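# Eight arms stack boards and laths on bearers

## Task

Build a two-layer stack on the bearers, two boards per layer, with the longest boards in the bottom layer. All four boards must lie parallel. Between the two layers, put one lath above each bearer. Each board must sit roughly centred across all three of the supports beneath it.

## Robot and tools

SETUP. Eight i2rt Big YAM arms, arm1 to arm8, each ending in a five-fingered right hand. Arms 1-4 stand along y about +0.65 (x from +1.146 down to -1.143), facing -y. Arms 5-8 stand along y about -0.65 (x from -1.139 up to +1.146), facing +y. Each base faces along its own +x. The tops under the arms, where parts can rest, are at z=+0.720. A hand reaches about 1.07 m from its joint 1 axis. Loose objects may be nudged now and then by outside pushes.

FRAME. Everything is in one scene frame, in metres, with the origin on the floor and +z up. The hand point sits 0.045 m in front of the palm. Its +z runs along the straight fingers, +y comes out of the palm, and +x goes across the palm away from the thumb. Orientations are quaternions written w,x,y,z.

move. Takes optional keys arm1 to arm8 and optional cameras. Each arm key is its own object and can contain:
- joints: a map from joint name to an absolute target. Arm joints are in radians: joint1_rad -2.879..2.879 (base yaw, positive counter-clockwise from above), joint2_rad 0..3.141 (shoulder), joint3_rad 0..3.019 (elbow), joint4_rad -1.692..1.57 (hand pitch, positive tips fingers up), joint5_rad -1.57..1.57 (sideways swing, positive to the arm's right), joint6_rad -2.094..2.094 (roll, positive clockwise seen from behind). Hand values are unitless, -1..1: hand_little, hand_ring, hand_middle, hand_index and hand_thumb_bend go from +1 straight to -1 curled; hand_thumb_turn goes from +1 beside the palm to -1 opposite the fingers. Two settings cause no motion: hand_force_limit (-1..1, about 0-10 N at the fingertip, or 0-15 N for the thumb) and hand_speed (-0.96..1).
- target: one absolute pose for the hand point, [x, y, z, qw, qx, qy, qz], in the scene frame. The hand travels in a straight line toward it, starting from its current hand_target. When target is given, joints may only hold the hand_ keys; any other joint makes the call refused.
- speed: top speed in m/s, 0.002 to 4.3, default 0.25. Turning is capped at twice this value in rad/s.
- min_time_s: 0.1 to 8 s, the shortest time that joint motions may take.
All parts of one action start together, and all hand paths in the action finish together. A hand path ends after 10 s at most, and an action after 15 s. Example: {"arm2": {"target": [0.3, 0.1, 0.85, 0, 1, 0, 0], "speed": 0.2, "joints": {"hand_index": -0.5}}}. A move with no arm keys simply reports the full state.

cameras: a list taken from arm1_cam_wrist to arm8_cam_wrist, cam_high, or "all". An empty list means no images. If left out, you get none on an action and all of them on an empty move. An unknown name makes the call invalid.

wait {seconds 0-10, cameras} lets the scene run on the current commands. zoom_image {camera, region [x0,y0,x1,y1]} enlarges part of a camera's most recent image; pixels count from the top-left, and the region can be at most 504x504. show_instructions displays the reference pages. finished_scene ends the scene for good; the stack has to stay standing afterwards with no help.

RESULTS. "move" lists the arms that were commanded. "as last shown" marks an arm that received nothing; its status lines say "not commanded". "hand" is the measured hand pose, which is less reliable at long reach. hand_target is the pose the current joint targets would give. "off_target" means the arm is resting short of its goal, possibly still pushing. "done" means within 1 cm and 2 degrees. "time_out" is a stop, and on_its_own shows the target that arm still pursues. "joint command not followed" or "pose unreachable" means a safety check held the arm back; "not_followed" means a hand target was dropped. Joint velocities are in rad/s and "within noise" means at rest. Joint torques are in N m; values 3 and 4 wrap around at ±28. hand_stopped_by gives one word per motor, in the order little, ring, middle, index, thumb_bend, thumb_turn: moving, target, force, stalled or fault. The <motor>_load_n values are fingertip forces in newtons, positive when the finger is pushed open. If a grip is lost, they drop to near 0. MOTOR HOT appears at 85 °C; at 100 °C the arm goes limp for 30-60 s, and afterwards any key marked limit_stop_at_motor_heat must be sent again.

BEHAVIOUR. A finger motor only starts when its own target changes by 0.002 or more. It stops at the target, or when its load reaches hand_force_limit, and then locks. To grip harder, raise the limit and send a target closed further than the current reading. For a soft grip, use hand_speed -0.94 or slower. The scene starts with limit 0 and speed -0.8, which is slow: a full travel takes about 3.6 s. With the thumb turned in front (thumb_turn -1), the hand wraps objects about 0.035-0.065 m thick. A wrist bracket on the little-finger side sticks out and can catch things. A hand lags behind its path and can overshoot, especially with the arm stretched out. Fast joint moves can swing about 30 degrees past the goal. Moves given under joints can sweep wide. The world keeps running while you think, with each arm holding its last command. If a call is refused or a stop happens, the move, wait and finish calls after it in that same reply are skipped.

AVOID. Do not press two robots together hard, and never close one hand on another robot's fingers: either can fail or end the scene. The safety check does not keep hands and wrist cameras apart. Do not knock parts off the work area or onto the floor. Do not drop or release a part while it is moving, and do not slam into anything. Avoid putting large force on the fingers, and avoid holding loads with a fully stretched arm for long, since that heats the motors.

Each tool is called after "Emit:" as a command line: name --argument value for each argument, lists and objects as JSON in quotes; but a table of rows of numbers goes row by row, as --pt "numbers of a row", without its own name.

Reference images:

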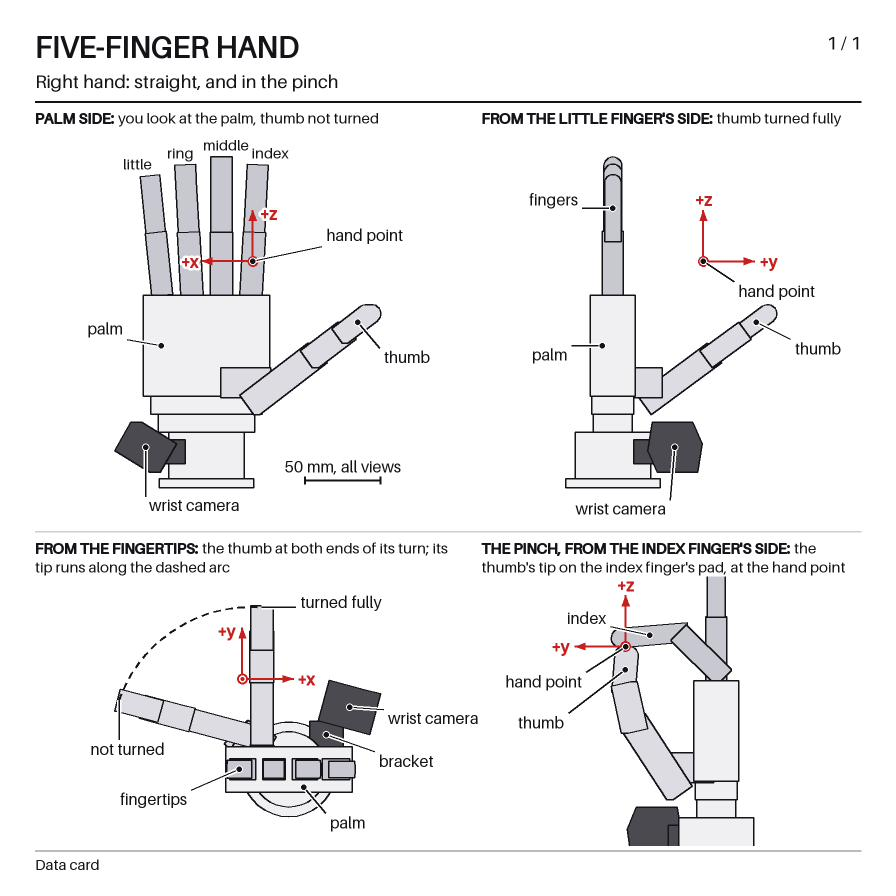

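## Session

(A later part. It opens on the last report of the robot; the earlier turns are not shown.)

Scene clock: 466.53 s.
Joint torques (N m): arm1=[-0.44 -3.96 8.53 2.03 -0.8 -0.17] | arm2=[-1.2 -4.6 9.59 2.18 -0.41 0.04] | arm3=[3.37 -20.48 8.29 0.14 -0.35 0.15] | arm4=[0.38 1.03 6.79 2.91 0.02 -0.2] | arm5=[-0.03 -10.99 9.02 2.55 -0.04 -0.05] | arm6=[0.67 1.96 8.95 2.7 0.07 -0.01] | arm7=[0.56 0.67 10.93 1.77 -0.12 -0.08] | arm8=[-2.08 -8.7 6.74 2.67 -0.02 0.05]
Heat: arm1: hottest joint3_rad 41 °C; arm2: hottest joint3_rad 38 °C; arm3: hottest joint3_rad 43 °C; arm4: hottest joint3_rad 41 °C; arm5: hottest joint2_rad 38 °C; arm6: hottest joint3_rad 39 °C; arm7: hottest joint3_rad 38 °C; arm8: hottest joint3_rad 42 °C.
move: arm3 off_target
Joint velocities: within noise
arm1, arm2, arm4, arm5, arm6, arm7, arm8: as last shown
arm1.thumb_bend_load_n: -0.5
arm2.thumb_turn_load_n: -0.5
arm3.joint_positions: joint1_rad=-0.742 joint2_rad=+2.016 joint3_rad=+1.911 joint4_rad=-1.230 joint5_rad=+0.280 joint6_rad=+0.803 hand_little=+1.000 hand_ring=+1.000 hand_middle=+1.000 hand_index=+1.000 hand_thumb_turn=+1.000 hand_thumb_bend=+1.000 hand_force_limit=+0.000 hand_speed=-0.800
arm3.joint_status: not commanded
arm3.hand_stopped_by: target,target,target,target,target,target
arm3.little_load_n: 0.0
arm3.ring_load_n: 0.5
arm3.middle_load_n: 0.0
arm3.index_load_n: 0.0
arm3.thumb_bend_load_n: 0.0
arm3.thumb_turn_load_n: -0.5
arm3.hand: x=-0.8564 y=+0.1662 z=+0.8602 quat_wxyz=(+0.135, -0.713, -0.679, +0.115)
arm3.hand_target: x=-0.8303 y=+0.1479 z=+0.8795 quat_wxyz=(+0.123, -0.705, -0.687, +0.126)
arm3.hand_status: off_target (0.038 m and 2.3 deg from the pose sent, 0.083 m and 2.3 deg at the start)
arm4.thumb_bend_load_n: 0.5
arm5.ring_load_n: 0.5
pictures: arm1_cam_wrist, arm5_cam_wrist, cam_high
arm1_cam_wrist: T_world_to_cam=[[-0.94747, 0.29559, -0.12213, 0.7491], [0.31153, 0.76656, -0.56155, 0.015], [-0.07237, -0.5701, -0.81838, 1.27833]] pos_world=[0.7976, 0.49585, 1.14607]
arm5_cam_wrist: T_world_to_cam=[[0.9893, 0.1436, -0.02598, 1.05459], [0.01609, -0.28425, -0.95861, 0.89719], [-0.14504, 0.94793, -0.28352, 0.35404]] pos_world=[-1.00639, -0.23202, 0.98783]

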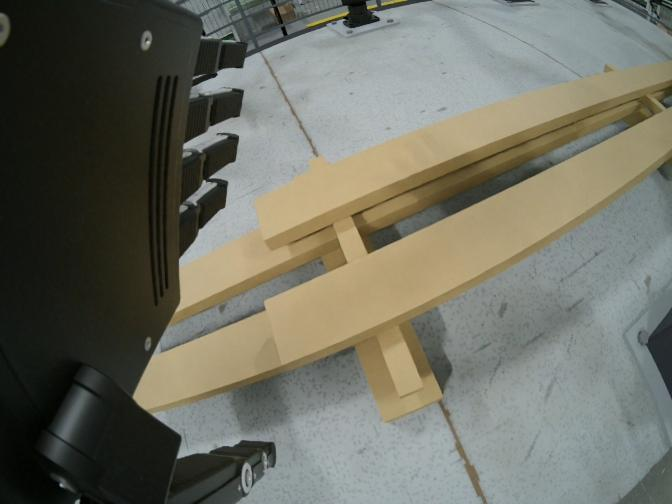

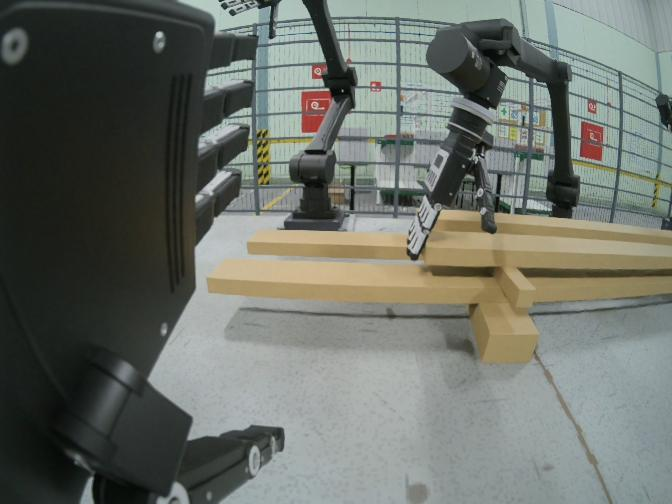

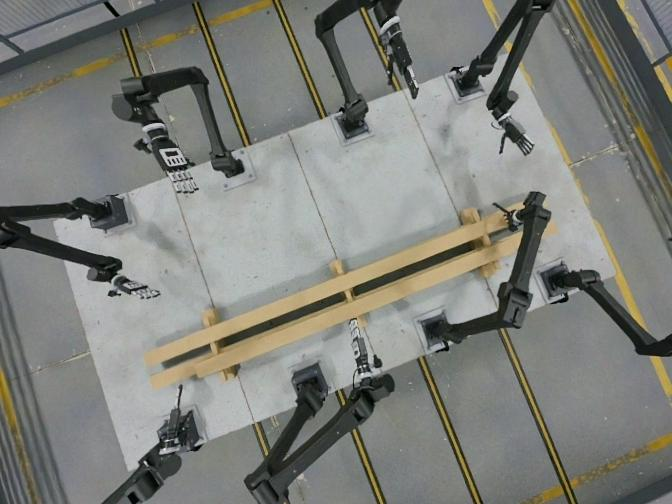

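Emit:
move --arm3 '{"target": [-0.818, 0.147, 0.880, 0.123, -0.705, -0.687, 0.126], "speed": 0.05}' --cameras '["arm1_cam_wrist"]'

Emit:
zoom_image --camera "arm1_cam_wrist" --region '[240, 130, 480, 380]'

Emit:
move --arm3 '{"target": [-0.90, 0.160, 0.95, 0.123, -0.705, -0.687, 0.126], "speed": 0.15}'

Emit:
move --arm3 '{"joints": {"joint1_rad": -0.916, "joint2_rad": 1.3, "joint3_rad": 1.6, "joint4_rad": -1.4, "joint5_rad": 0.0, "joint6_rad": 0.64}, "min_time_s": 3}'

Emit:
move --arm3 '{"joints": {"joint1_rad": 0.355, "joint2_rad": 0.636, "joint3_rad": 1.411, "joint4_rad": -1.28, "joint5_rad": 0.0, "joint6_rad": -1.087}, "min_time_s": 3}' --cameras '["arm1_cam_wrist", "arm2_cam_wrist", "arm5_cam_wrist", "arm8_cam_wrist", "cam_high"]'

Emit:
zoom_image --camera "cam_high" --region '[140, 290, 260, 400]'

Emit:
zoom_image --camera "cam_high" --region '[440, 180, 570, 290]'

Scene clock: 477.63 s.
Joint torques (N m): arm1=[-0.5 -4.01 8.55 2.02 -0.78 -0.17] | arm2=[-1.2 -4.6 9.59 2.17 -0.41 0.04] | arm3=[3.6 -20.01 7.77 -0.49 -0.48 0.16] | arm4=[-0.03 0.85 6.64 3.02 0.03 -0.17] | arm5=[0.26 -10.81 8.91 2.62 -0.05 -0.07] | arm6=[0.62 1.96 9.02 2.66 0.07 -0.02] | arm7=[0.56 0.67 10.93 1.77 -0.12 -0.09] | arm8=[-2.2 -9.35 6.91 2.71 -0.06 -0.07]
Heat: arm1: hottest joint3_rad 41 °C; arm2: hottest joint3_rad 39 °C; arm3: hottest joint3_rad 43 °C; arm4: hottest joint3_rad 41 °C; arm5: hottest joint2_rad 38 °C; arm6: hottest joint3_rad 39 °C; arm7: hottest joint3_rad 38 °C; arm8: hottest joint3_rad 42 °C.
move: arm3 off_target
Joint velocities: within noise
arm1, arm2, arm4, arm5, arm6, arm7, arm8: as last shown
arm1.middle_load_n: -0.5
arm1.thumb_bend_load_n: 0.0
arm2.middle_load_n: 0.5
arm2.thumb_turn_load_n: 0.0
arm3.joint_positions: joint1_rad=-0.736 joint2_rad=+1.991 joint3_rad=+1.882 joint4_rad=-1.206 joint5_rad=+0.287 joint6_rad=+0.815 hand_little=+1.000 hand_ring=+1.000 hand_middle=+1.000 hand_index=+1.000 hand_thumb_turn=+1.000 hand_thumb_bend=+1.000 hand_force_limit=+0.000 hand_speed=-0.800
arm3.joint_status: not commanded
arm3.hand_stopped_by: target,target,target,target,target,target
arm3.little_load_n: 0.0
arm3.ring_load_n: 0.5
arm3.middle_load_n: 0.0
arm3.index_load_n: 0.0
arm3.thumb_bend_load_n: 0.0
arm3.thumb_turn_load_n: 0.0
arm3.hand: x=-0.8534 y=+0.1658 z=+0.8654 quat_wxyz=(+0.137, -0.715, -0.674, +0.126)
arm3.hand_target: x=-0.8190 y=+0.1481 z=+0.8793 quat_wxyz=(+0.123, -0.705, -0.687, +0.126)
arm3.hand_status: off_target (0.043 m and 2.5 deg from the pose sent, 0.047 m and 2.3 deg at the start)
arm4.index_load_n: -0.5
arm4.thumb_bend_load_n: 0.0
arm5.ring_load_n: 0.0
arm7.index_load_n: -0.5
arm8.thumb_turn_load_n: 0.5
arm1_cam_wrist: T_world_to_cam=[[-0.94747, 0.29559, -0.12213, 0.7491], [0.31153, 0.76656, -0.56155, 0.015], [-0.07237, -0.5701, -0.81838, 1.27833]] pos_world=[0.7976, 0.49585, 1.14607]

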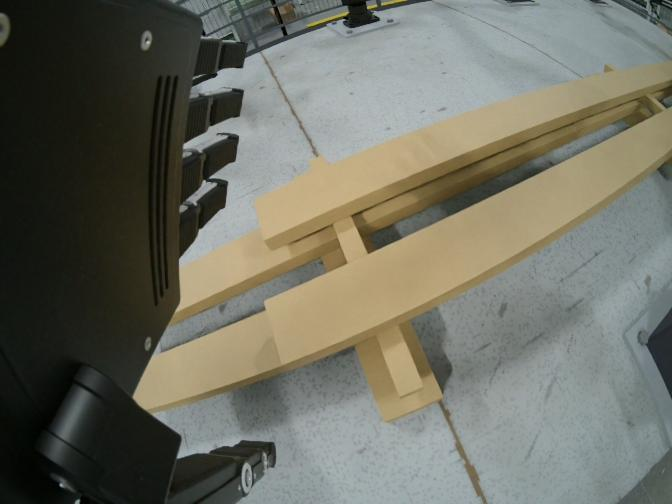

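Scaled by 2.016 from the camera's image (finer frame: 960x720).

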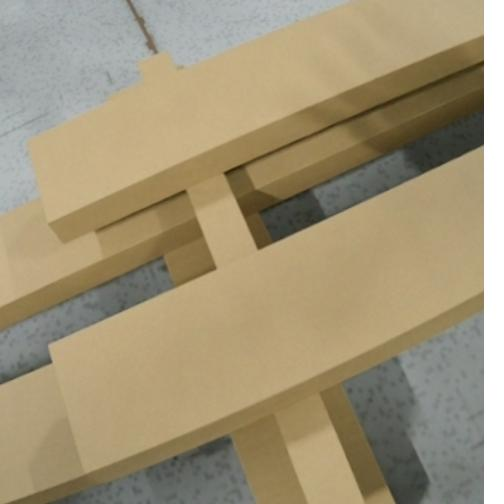

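Scene clock: 479.17 s.
Joint torques (N m): arm1=[-0.44 -4.01 8.51 1.99 -0.79 -0.16] | arm2=[-1.2 -4.6 9.59 2.17 -0.41 0.04] | arm3=[0.38 -18.96 12.55 0.44 0.08 -0.14] | arm4=[0.44 0.97 6.52 2.88 0.02 -0.17] | arm5=[0.32 -11.69 8.95 2.61 -0.04 -0.07] | arm6=[0.62 2.26 8.99 2.58 0.08 -0.04] | arm7=[0.5 0.67 10.93 1.77 -0.12 -0.09] | arm8=[-2.49 -9.47 6.78 2.67 -0.09 0.03]
Heat: arm1: hottest joint3_rad 41 °C; arm2: hottest joint3_rad 39 °C; arm3: hottest joint3_rad 43 °C; arm4: hottest joint3_rad 41 °C; arm5: hottest joint2_rad 38 °C; arm6: hottest joint3_rad 39 °C; arm7: hottest joint3_rad 38 °C; arm8: hottest joint3_rad 42 °C.
move: arm3 off_target
Joint velocities: within noise
arm1, arm2, arm4, arm5, arm6, arm7, arm8: as last shown
arm1.ring_load_n: -0.5
arm1.middle_load_n: 0.0
arm2.little_load_n: 0.5
arm2.middle_load_n: 0.0
arm3.joint_positions: joint1_rad=-0.786 joint2_rad=+2.122 joint3_rad=+2.277 joint4_rad=-1.488 joint5_rad=+0.245 joint6_rad=+0.745 hand_little=+1.000 hand_ring=+1.000 hand_middle=+1.000 hand_index=+1.000 hand_thumb_turn=+1.000 hand_thumb_bend=+1.000 hand_force_limit=+0.000 hand_speed=-0.800
arm3.joint_status: not commanded
arm3.hand_stopped_by: target,target,target,target,target,target
arm3.little_load_n: 0.0
arm3.ring_load_n: 0.0
arm3.middle_load_n: 0.0
arm3.index_load_n: 0.0
arm3.thumb_bend_load_n: 0.0
arm3.thumb_turn_load_n: 0.0
arm3.hand: x=-0.8930 y=+0.1653 z=+0.9335 quat_wxyz=(+0.123, -0.708, -0.686, +0.110)
arm3.hand_target: x=-0.8995 y=+0.1605 z=+0.9500 quat_wxyz=(+0.123, -0.705, -0.687, +0.127)
arm3.hand_status: off_target (0.019 m and 1.9 deg from the pose sent, 0.097 m and 2.4 deg at the start)
arm4.index_load_n: 0.0
arm5.thumb_turn_load_n: 0.5
arm7.index_load_n: 0.0
arm8.thumb_turn_load_n: 0.0
pictures: none

Scene clock: 482.73 s.
Joint torques (N m): arm1=[-0.44 -3.9 8.54 2.03 -0.79 -0.16] | arm2=[-1.2 -4.6 9.59 2.17 -0.41 0.04] | arm3=[-0.67 -8.82 9.16 1.8 -0.09 -0.14] | arm4=[0.38 1.26 6.72 2.95 0.01 -0.18] | arm5=[-0.09 -11.22 8.98 2.62 -0.05 -0.05] | arm6=[0.38 2.43 9.02 2.55 0.05 -0.03] | arm7=[0.5 0.67 10.92 1.76 -0.12 -0.08] | arm8=[-3.02 -9.29 6.61 2.63 -0.01 -0.05]
Heat: arm1: hottest joint3_rad 41 °C; arm2: hottest joint3_rad 39 °C; arm3: hottest joint3_rad 43 °C; arm4: hottest joint3_rad 41 °C; arm5: hottest joint2_rad 38 °C; arm6: hottest joint3_rad 39 °C; arm7: hottest joint3_rad 38 °C; arm8: hottest joint3_rad 42 °C.
move: arm3 done
Joint velocities: within noise
arm1, arm2, arm4, arm5, arm8: as last shown
arm1.ring_load_n: 0.0
arm2.little_load_n: 0.0
arm2.ring_load_n: -0.5
arm3.joint_positions: joint1_rad=-0.905 joint2_rad=+1.309 joint3_rad=+1.595 joint4_rad=-1.415 joint5_rad=+0.003 joint6_rad=+0.651 hand_little=+1.000 hand_ring=+1.000 hand_middle=+1.000 hand_index=+1.000 hand_thumb_turn=+1.000 hand_thumb_bend=+1.000 hand_force_limit=+0.000 hand_speed=-0.800
arm3.joint_status: all done
arm3.hand_stopped_by: target,target,target,target,target,target
arm3.little_load_n: -0.5
arm3.ring_load_n: 0.0
arm3.middle_load_n: 0.0
arm3.index_load_n: 0.0
arm3.thumb_bend_load_n: 0.0
arm3.thumb_turn_load_n: 0.0
arm3.hand: x=-0.7152 y=+0.3397 z=+1.1007 quat_wxyz=(+0.031, -0.700, -0.680, +0.214)
arm3.hand_target: x=-0.7199 y=+0.3422 z=+1.1080 quat_wxyz=(+0.034, -0.698, -0.678, +0.228)
arm3.hand_status: not commanded
arm5.thumb_turn_load_n: 0.0
arm6.joint_positions: joint1_rad=+0.199 joint2_rad=+0.634 joint3_rad=+1.446 joint4_rad=-1.152 joint5_rad=+0.019 joint6_rad=-1.169 hand_little=+1.000 hand_ring=+1.000 hand_middle=+1.000 hand_index=+1.000 hand_thumb_turn=+1.000 hand_thumb_bend=+1.000 hand_force_limit=+0.000 hand_speed=-0.800
arm6.joint_status: not commanded
arm6.hand_stopped_by: target,target,target,target,target,target
arm6.little_load_n: 0.0
arm6.ring_load_n: 0.0
arm6.middle_load_n: 0.0
arm6.index_load_n: 0.0
arm6.thumb_bend_load_n: 0.0
arm6.thumb_turn_load_n: 0.0
arm6.hand: x=-0.3964 y=-0.3838 z=+1.3009 quat_wxyz=(-0.514, +0.624, +0.526, +0.264)
arm6.hand_target: x=-0.3959 y=-0.3856 z=+1.3100 quat_wxyz=(-0.521, +0.620, +0.522, +0.268)
arm6.hand_status: not commanded
arm7.joint_positions: joint1_rad=-0.263 joint2_rad=+0.635 joint3_rad=+1.401 joint4_rad=-1.200 joint5_rad=-0.241 joint6_rad=-1.115 hand_little=+1.000 hand_ring=+1.000 hand_middle=+1.000 hand_index=+1.000 hand_thumb_turn=+1.000 hand_thumb_bend=+1.000 hand_force_limit=+0.000 hand_speed=-0.800
arm7.joint_status: not commanded
arm7.hand_stopped_by: target,target,target,target,target,target
arm7.little_load_n: 0.0
arm7.ring_load_n: 0.0
arm7.middle_load_n: 0.0
arm7.index_load_n: 0.0
arm7.thumb_bend_load_n: 0.0
arm7.thumb_turn_load_n: -0.5
arm7.hand: x=+0.4553 y=-0.4007 z=+1.2363 quat_wxyz=(-0.477, +0.740, +0.398, +0.259)
arm7.hand_target: x=+0.4550 y=-0.4021 z=+1.2446 quat_wxyz=(-0.483, +0.735, +0.397, +0.264)
arm7.hand_status: not commanded
arm8.ring_load_n: -0.5
arm8.index_load_n: -0.5
pictures: none

Scene clock: 486.47 s.
Joint torques (N m): arm1=[-0.5 -4.13 8.54 2 -0.79 -0.17] | arm2=[-1.2 -4.66 9.59 2.18 -0.41 0.04] | arm3=[1.08 2.96 7.69 2.95 0.01 -0.18] | arm4=[0.15 0.56 6.84 2.96 0.07 -0.17] | arm5=[0.26 -11.28 8.99 2.76 -0.06 -0.07] | arm6=[0.73 1.79 8.94 2.58 0.05 -0.03] | arm7=[0.56 0.67 10.92 1.77 -0.12 -0.09] | arm8=[-2.26 -9.35 6.79 2.66 -0.1 0.07]
Heat: arm1: hottest joint3_rad 41 °C; arm2: hottest joint3_rad 39 °C; arm3: hottest joint3_rad 43 °C; arm4: hottest joint3_rad 41 °C; arm5: hottest joint2_rad 38 °C; arm6: hottest joint3_rad 39 °C; arm7: hottest joint3_rad 38 °C; arm8: hottest joint3_rad 42 °C.
move: arm3 done
Joint velocities: within noise
arm1.joint_positions: joint1_rad=-1.245 joint2_rad=+0.959 joint3_rad=+0.831 joint4_rad=-0.718 joint5_rad=-0.913 joint6_rad=-1.903 hand_little=+1.000 hand_ring=+1.000 hand_middle=+1.000 hand_index=+1.000 hand_thumb_turn=+1.000 hand_thumb_bend=+1.000 hand_force_limit=+0.000 hand_speed=-0.800
arm1.joint_status: not commanded
arm1.hand_stopped_by: target,target,target,target,target,target
arm1.little_load_n: 0.0
arm1.ring_load_n: 0.0
arm1.middle_load_n: 0.0
arm1.index_load_n: 0.0
arm1.thumb_bend_load_n: 0.0
arm1.thumb_turn_load_n: 0.0
arm1.hand: x=+0.7971 y=+0.4351 z=+1.0503 quat_wxyz=(+0.330, +0.401, -0.754, +0.404)
arm1.hand_target: x=+0.7931 y=+0.4380 z=+1.0500 quat_wxyz=(+0.338, +0.402, -0.751, +0.401)
arm1.hand_status: not commanded
arm2.joint_positions: joint1_rad=-1.344 joint2_rad=+1.045 joint3_rad=+0.906 joint4_rad=-0.792 joint5_rad=-0.944 joint6_rad=-2.077 hand_little=+1.000 hand_ring=+1.000 hand_middle=+1.000 hand_index=+1.000 hand_thumb_turn=+1.000 hand_thumb_bend=+1.000 hand_force_limit=+0.000 hand_speed=-0.800
arm2.joint_status: not commanded
arm2.hand_stopped_by: target,target,target,target,target,target
arm2.little_load_n: 0.0
arm2.ring_load_n: 0.0
arm2.middle_load_n: 0.0
arm2.index_load_n: 0.0
arm2.thumb_bend_load_n: 0.0
arm2.thumb_turn_load_n: 0.0
arm2.hand: x=+0.0070 y=+0.4286 z=+1.0590 quat_wxyz=(+0.326, +0.445, -0.733, +0.398)
arm2.hand_target: x=+0.0023 y=+0.4324 z=+1.0551 quat_wxyz=(+0.330, +0.444, -0.734, +0.395)
arm2.hand_status: not commanded
arm3.joint_positions: joint1_rad=+0.346 joint2_rad=+0.635 joint3_rad=+1.407 joint4_rad=-1.299 joint5_rad=+0.002 joint6_rad=-1.076 hand_little=+1.000 hand_ring=+1.000 hand_middle=+1.000 hand_index=+1.000 hand_thumb_turn=+1.000 hand_thumb_bend=+1.000 hand_force_limit=+0.000 hand_speed=-0.800
arm3.joint_status: all done
arm3.hand_stopped_by: target,target,target,target,target,target
arm3.little_load_n: 0.0
arm3.ring_load_n: 0.0
arm3.middle_load_n: 0.0
arm3.index_load_n: 0.0
arm3.thumb_bend_load_n: 0.0
arm3.thumb_turn_load_n: 0.0
arm3.hand: x=-0.3579 y=+0.4125 z=+1.2301 quat_wxyz=(+0.186, +0.549, -0.670, +0.464)
arm3.hand_target: x=-0.3548 y=+0.4089 z=+1.2359 quat_wxyz=(+0.189, +0.553, -0.660, +0.473)
arm3.hand_status: not commanded
arm4, arm5, arm6, arm7, arm8: as last shown
arm7.thumb_turn_load_n: 0.0
arm8.little_load_n: -0.5
arm8.ring_load_n: 0.0
arm1_cam_wrist: T_world_to_cam=[[-0.94747, 0.29559, -0.12213, 0.7491], [0.31153, 0.76656, -0.56155, 0.015], [-0.07237, -0.5701, -0.81838, 1.27833]] pos_world=[0.7976, 0.49585, 1.14607]
arm2_cam_wrist: T_world_to_cam=[[-0.97443, 0.19035, -0.11937, 0.05648], [0.22455, 0.80699, -0.5462, 0.23778], [-0.00763, -0.55904, -0.8291, 1.23129]] pos_world=[0.01104, 0.48571, 1.15749]
arm5_cam_wrist: T_world_to_cam=[[0.9893, 0.1436, -0.02598, 1.05459], [0.01609, -0.28425, -0.95861, 0.89719], [-0.14504, 0.94793, -0.28352, 0.35404]] pos_world=[-1.00639, -0.23202, 0.98783]
arm8_cam_wrist: T_world_to_cam=[[0.68627, 0.72708, 0.01964, -0.64292], [0.27292, -0.23238, -0.93355, 0.58577], [-0.6742, 0.64603, -0.35791, 1.14027]] pos_world=[1.05012, -0.13306, 0.96758]

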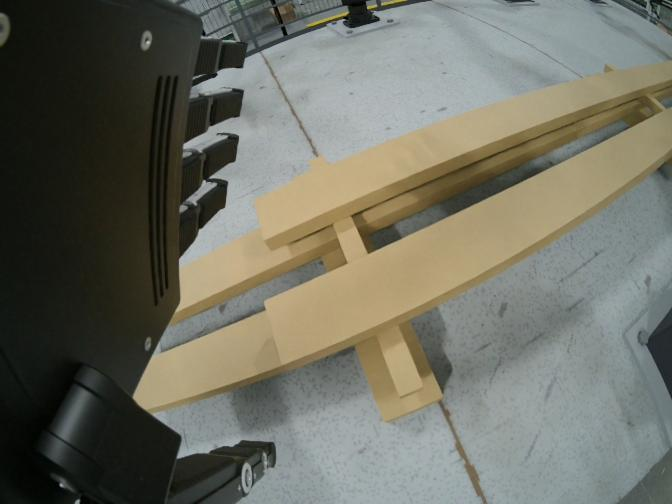

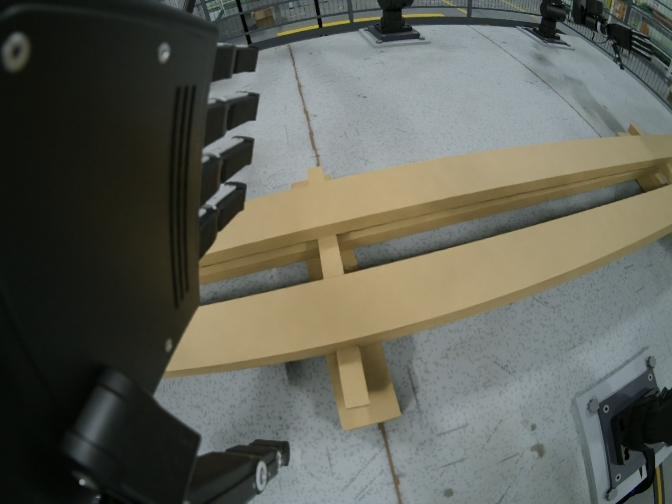

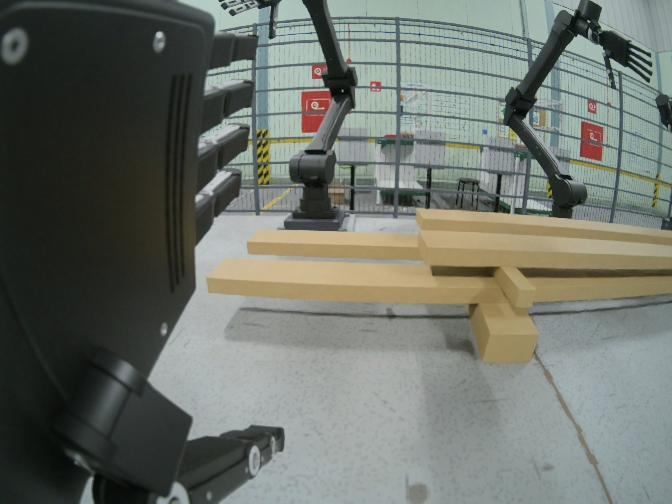

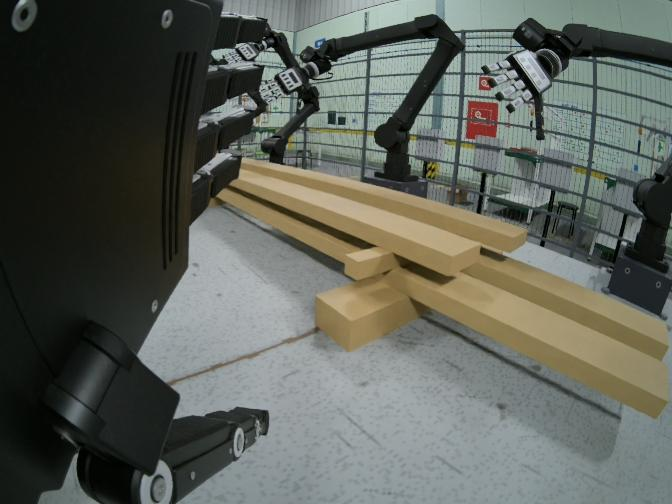

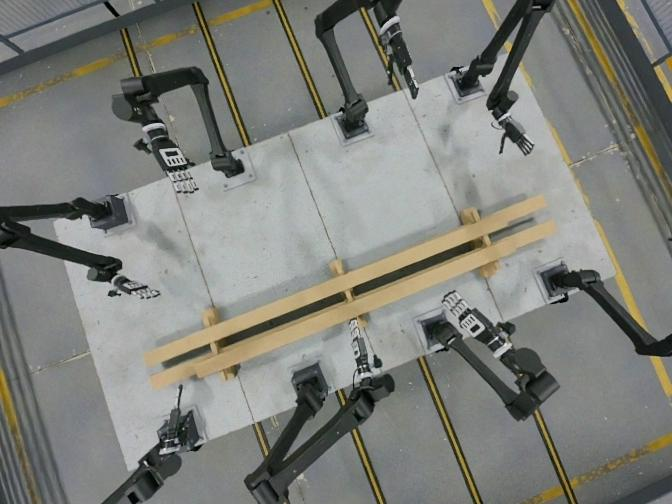

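Scaled by 4.200 from the camera's image (finer frame: 960x720).

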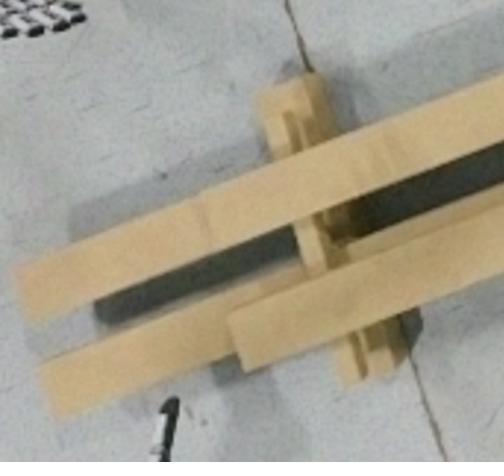

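Scaled by 3.877 from the camera's image (finer frame: 960x720).

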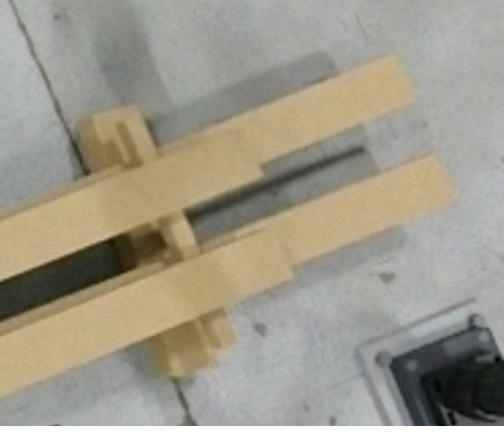

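Emit:
finished_scene

The scene is finished: the task was done.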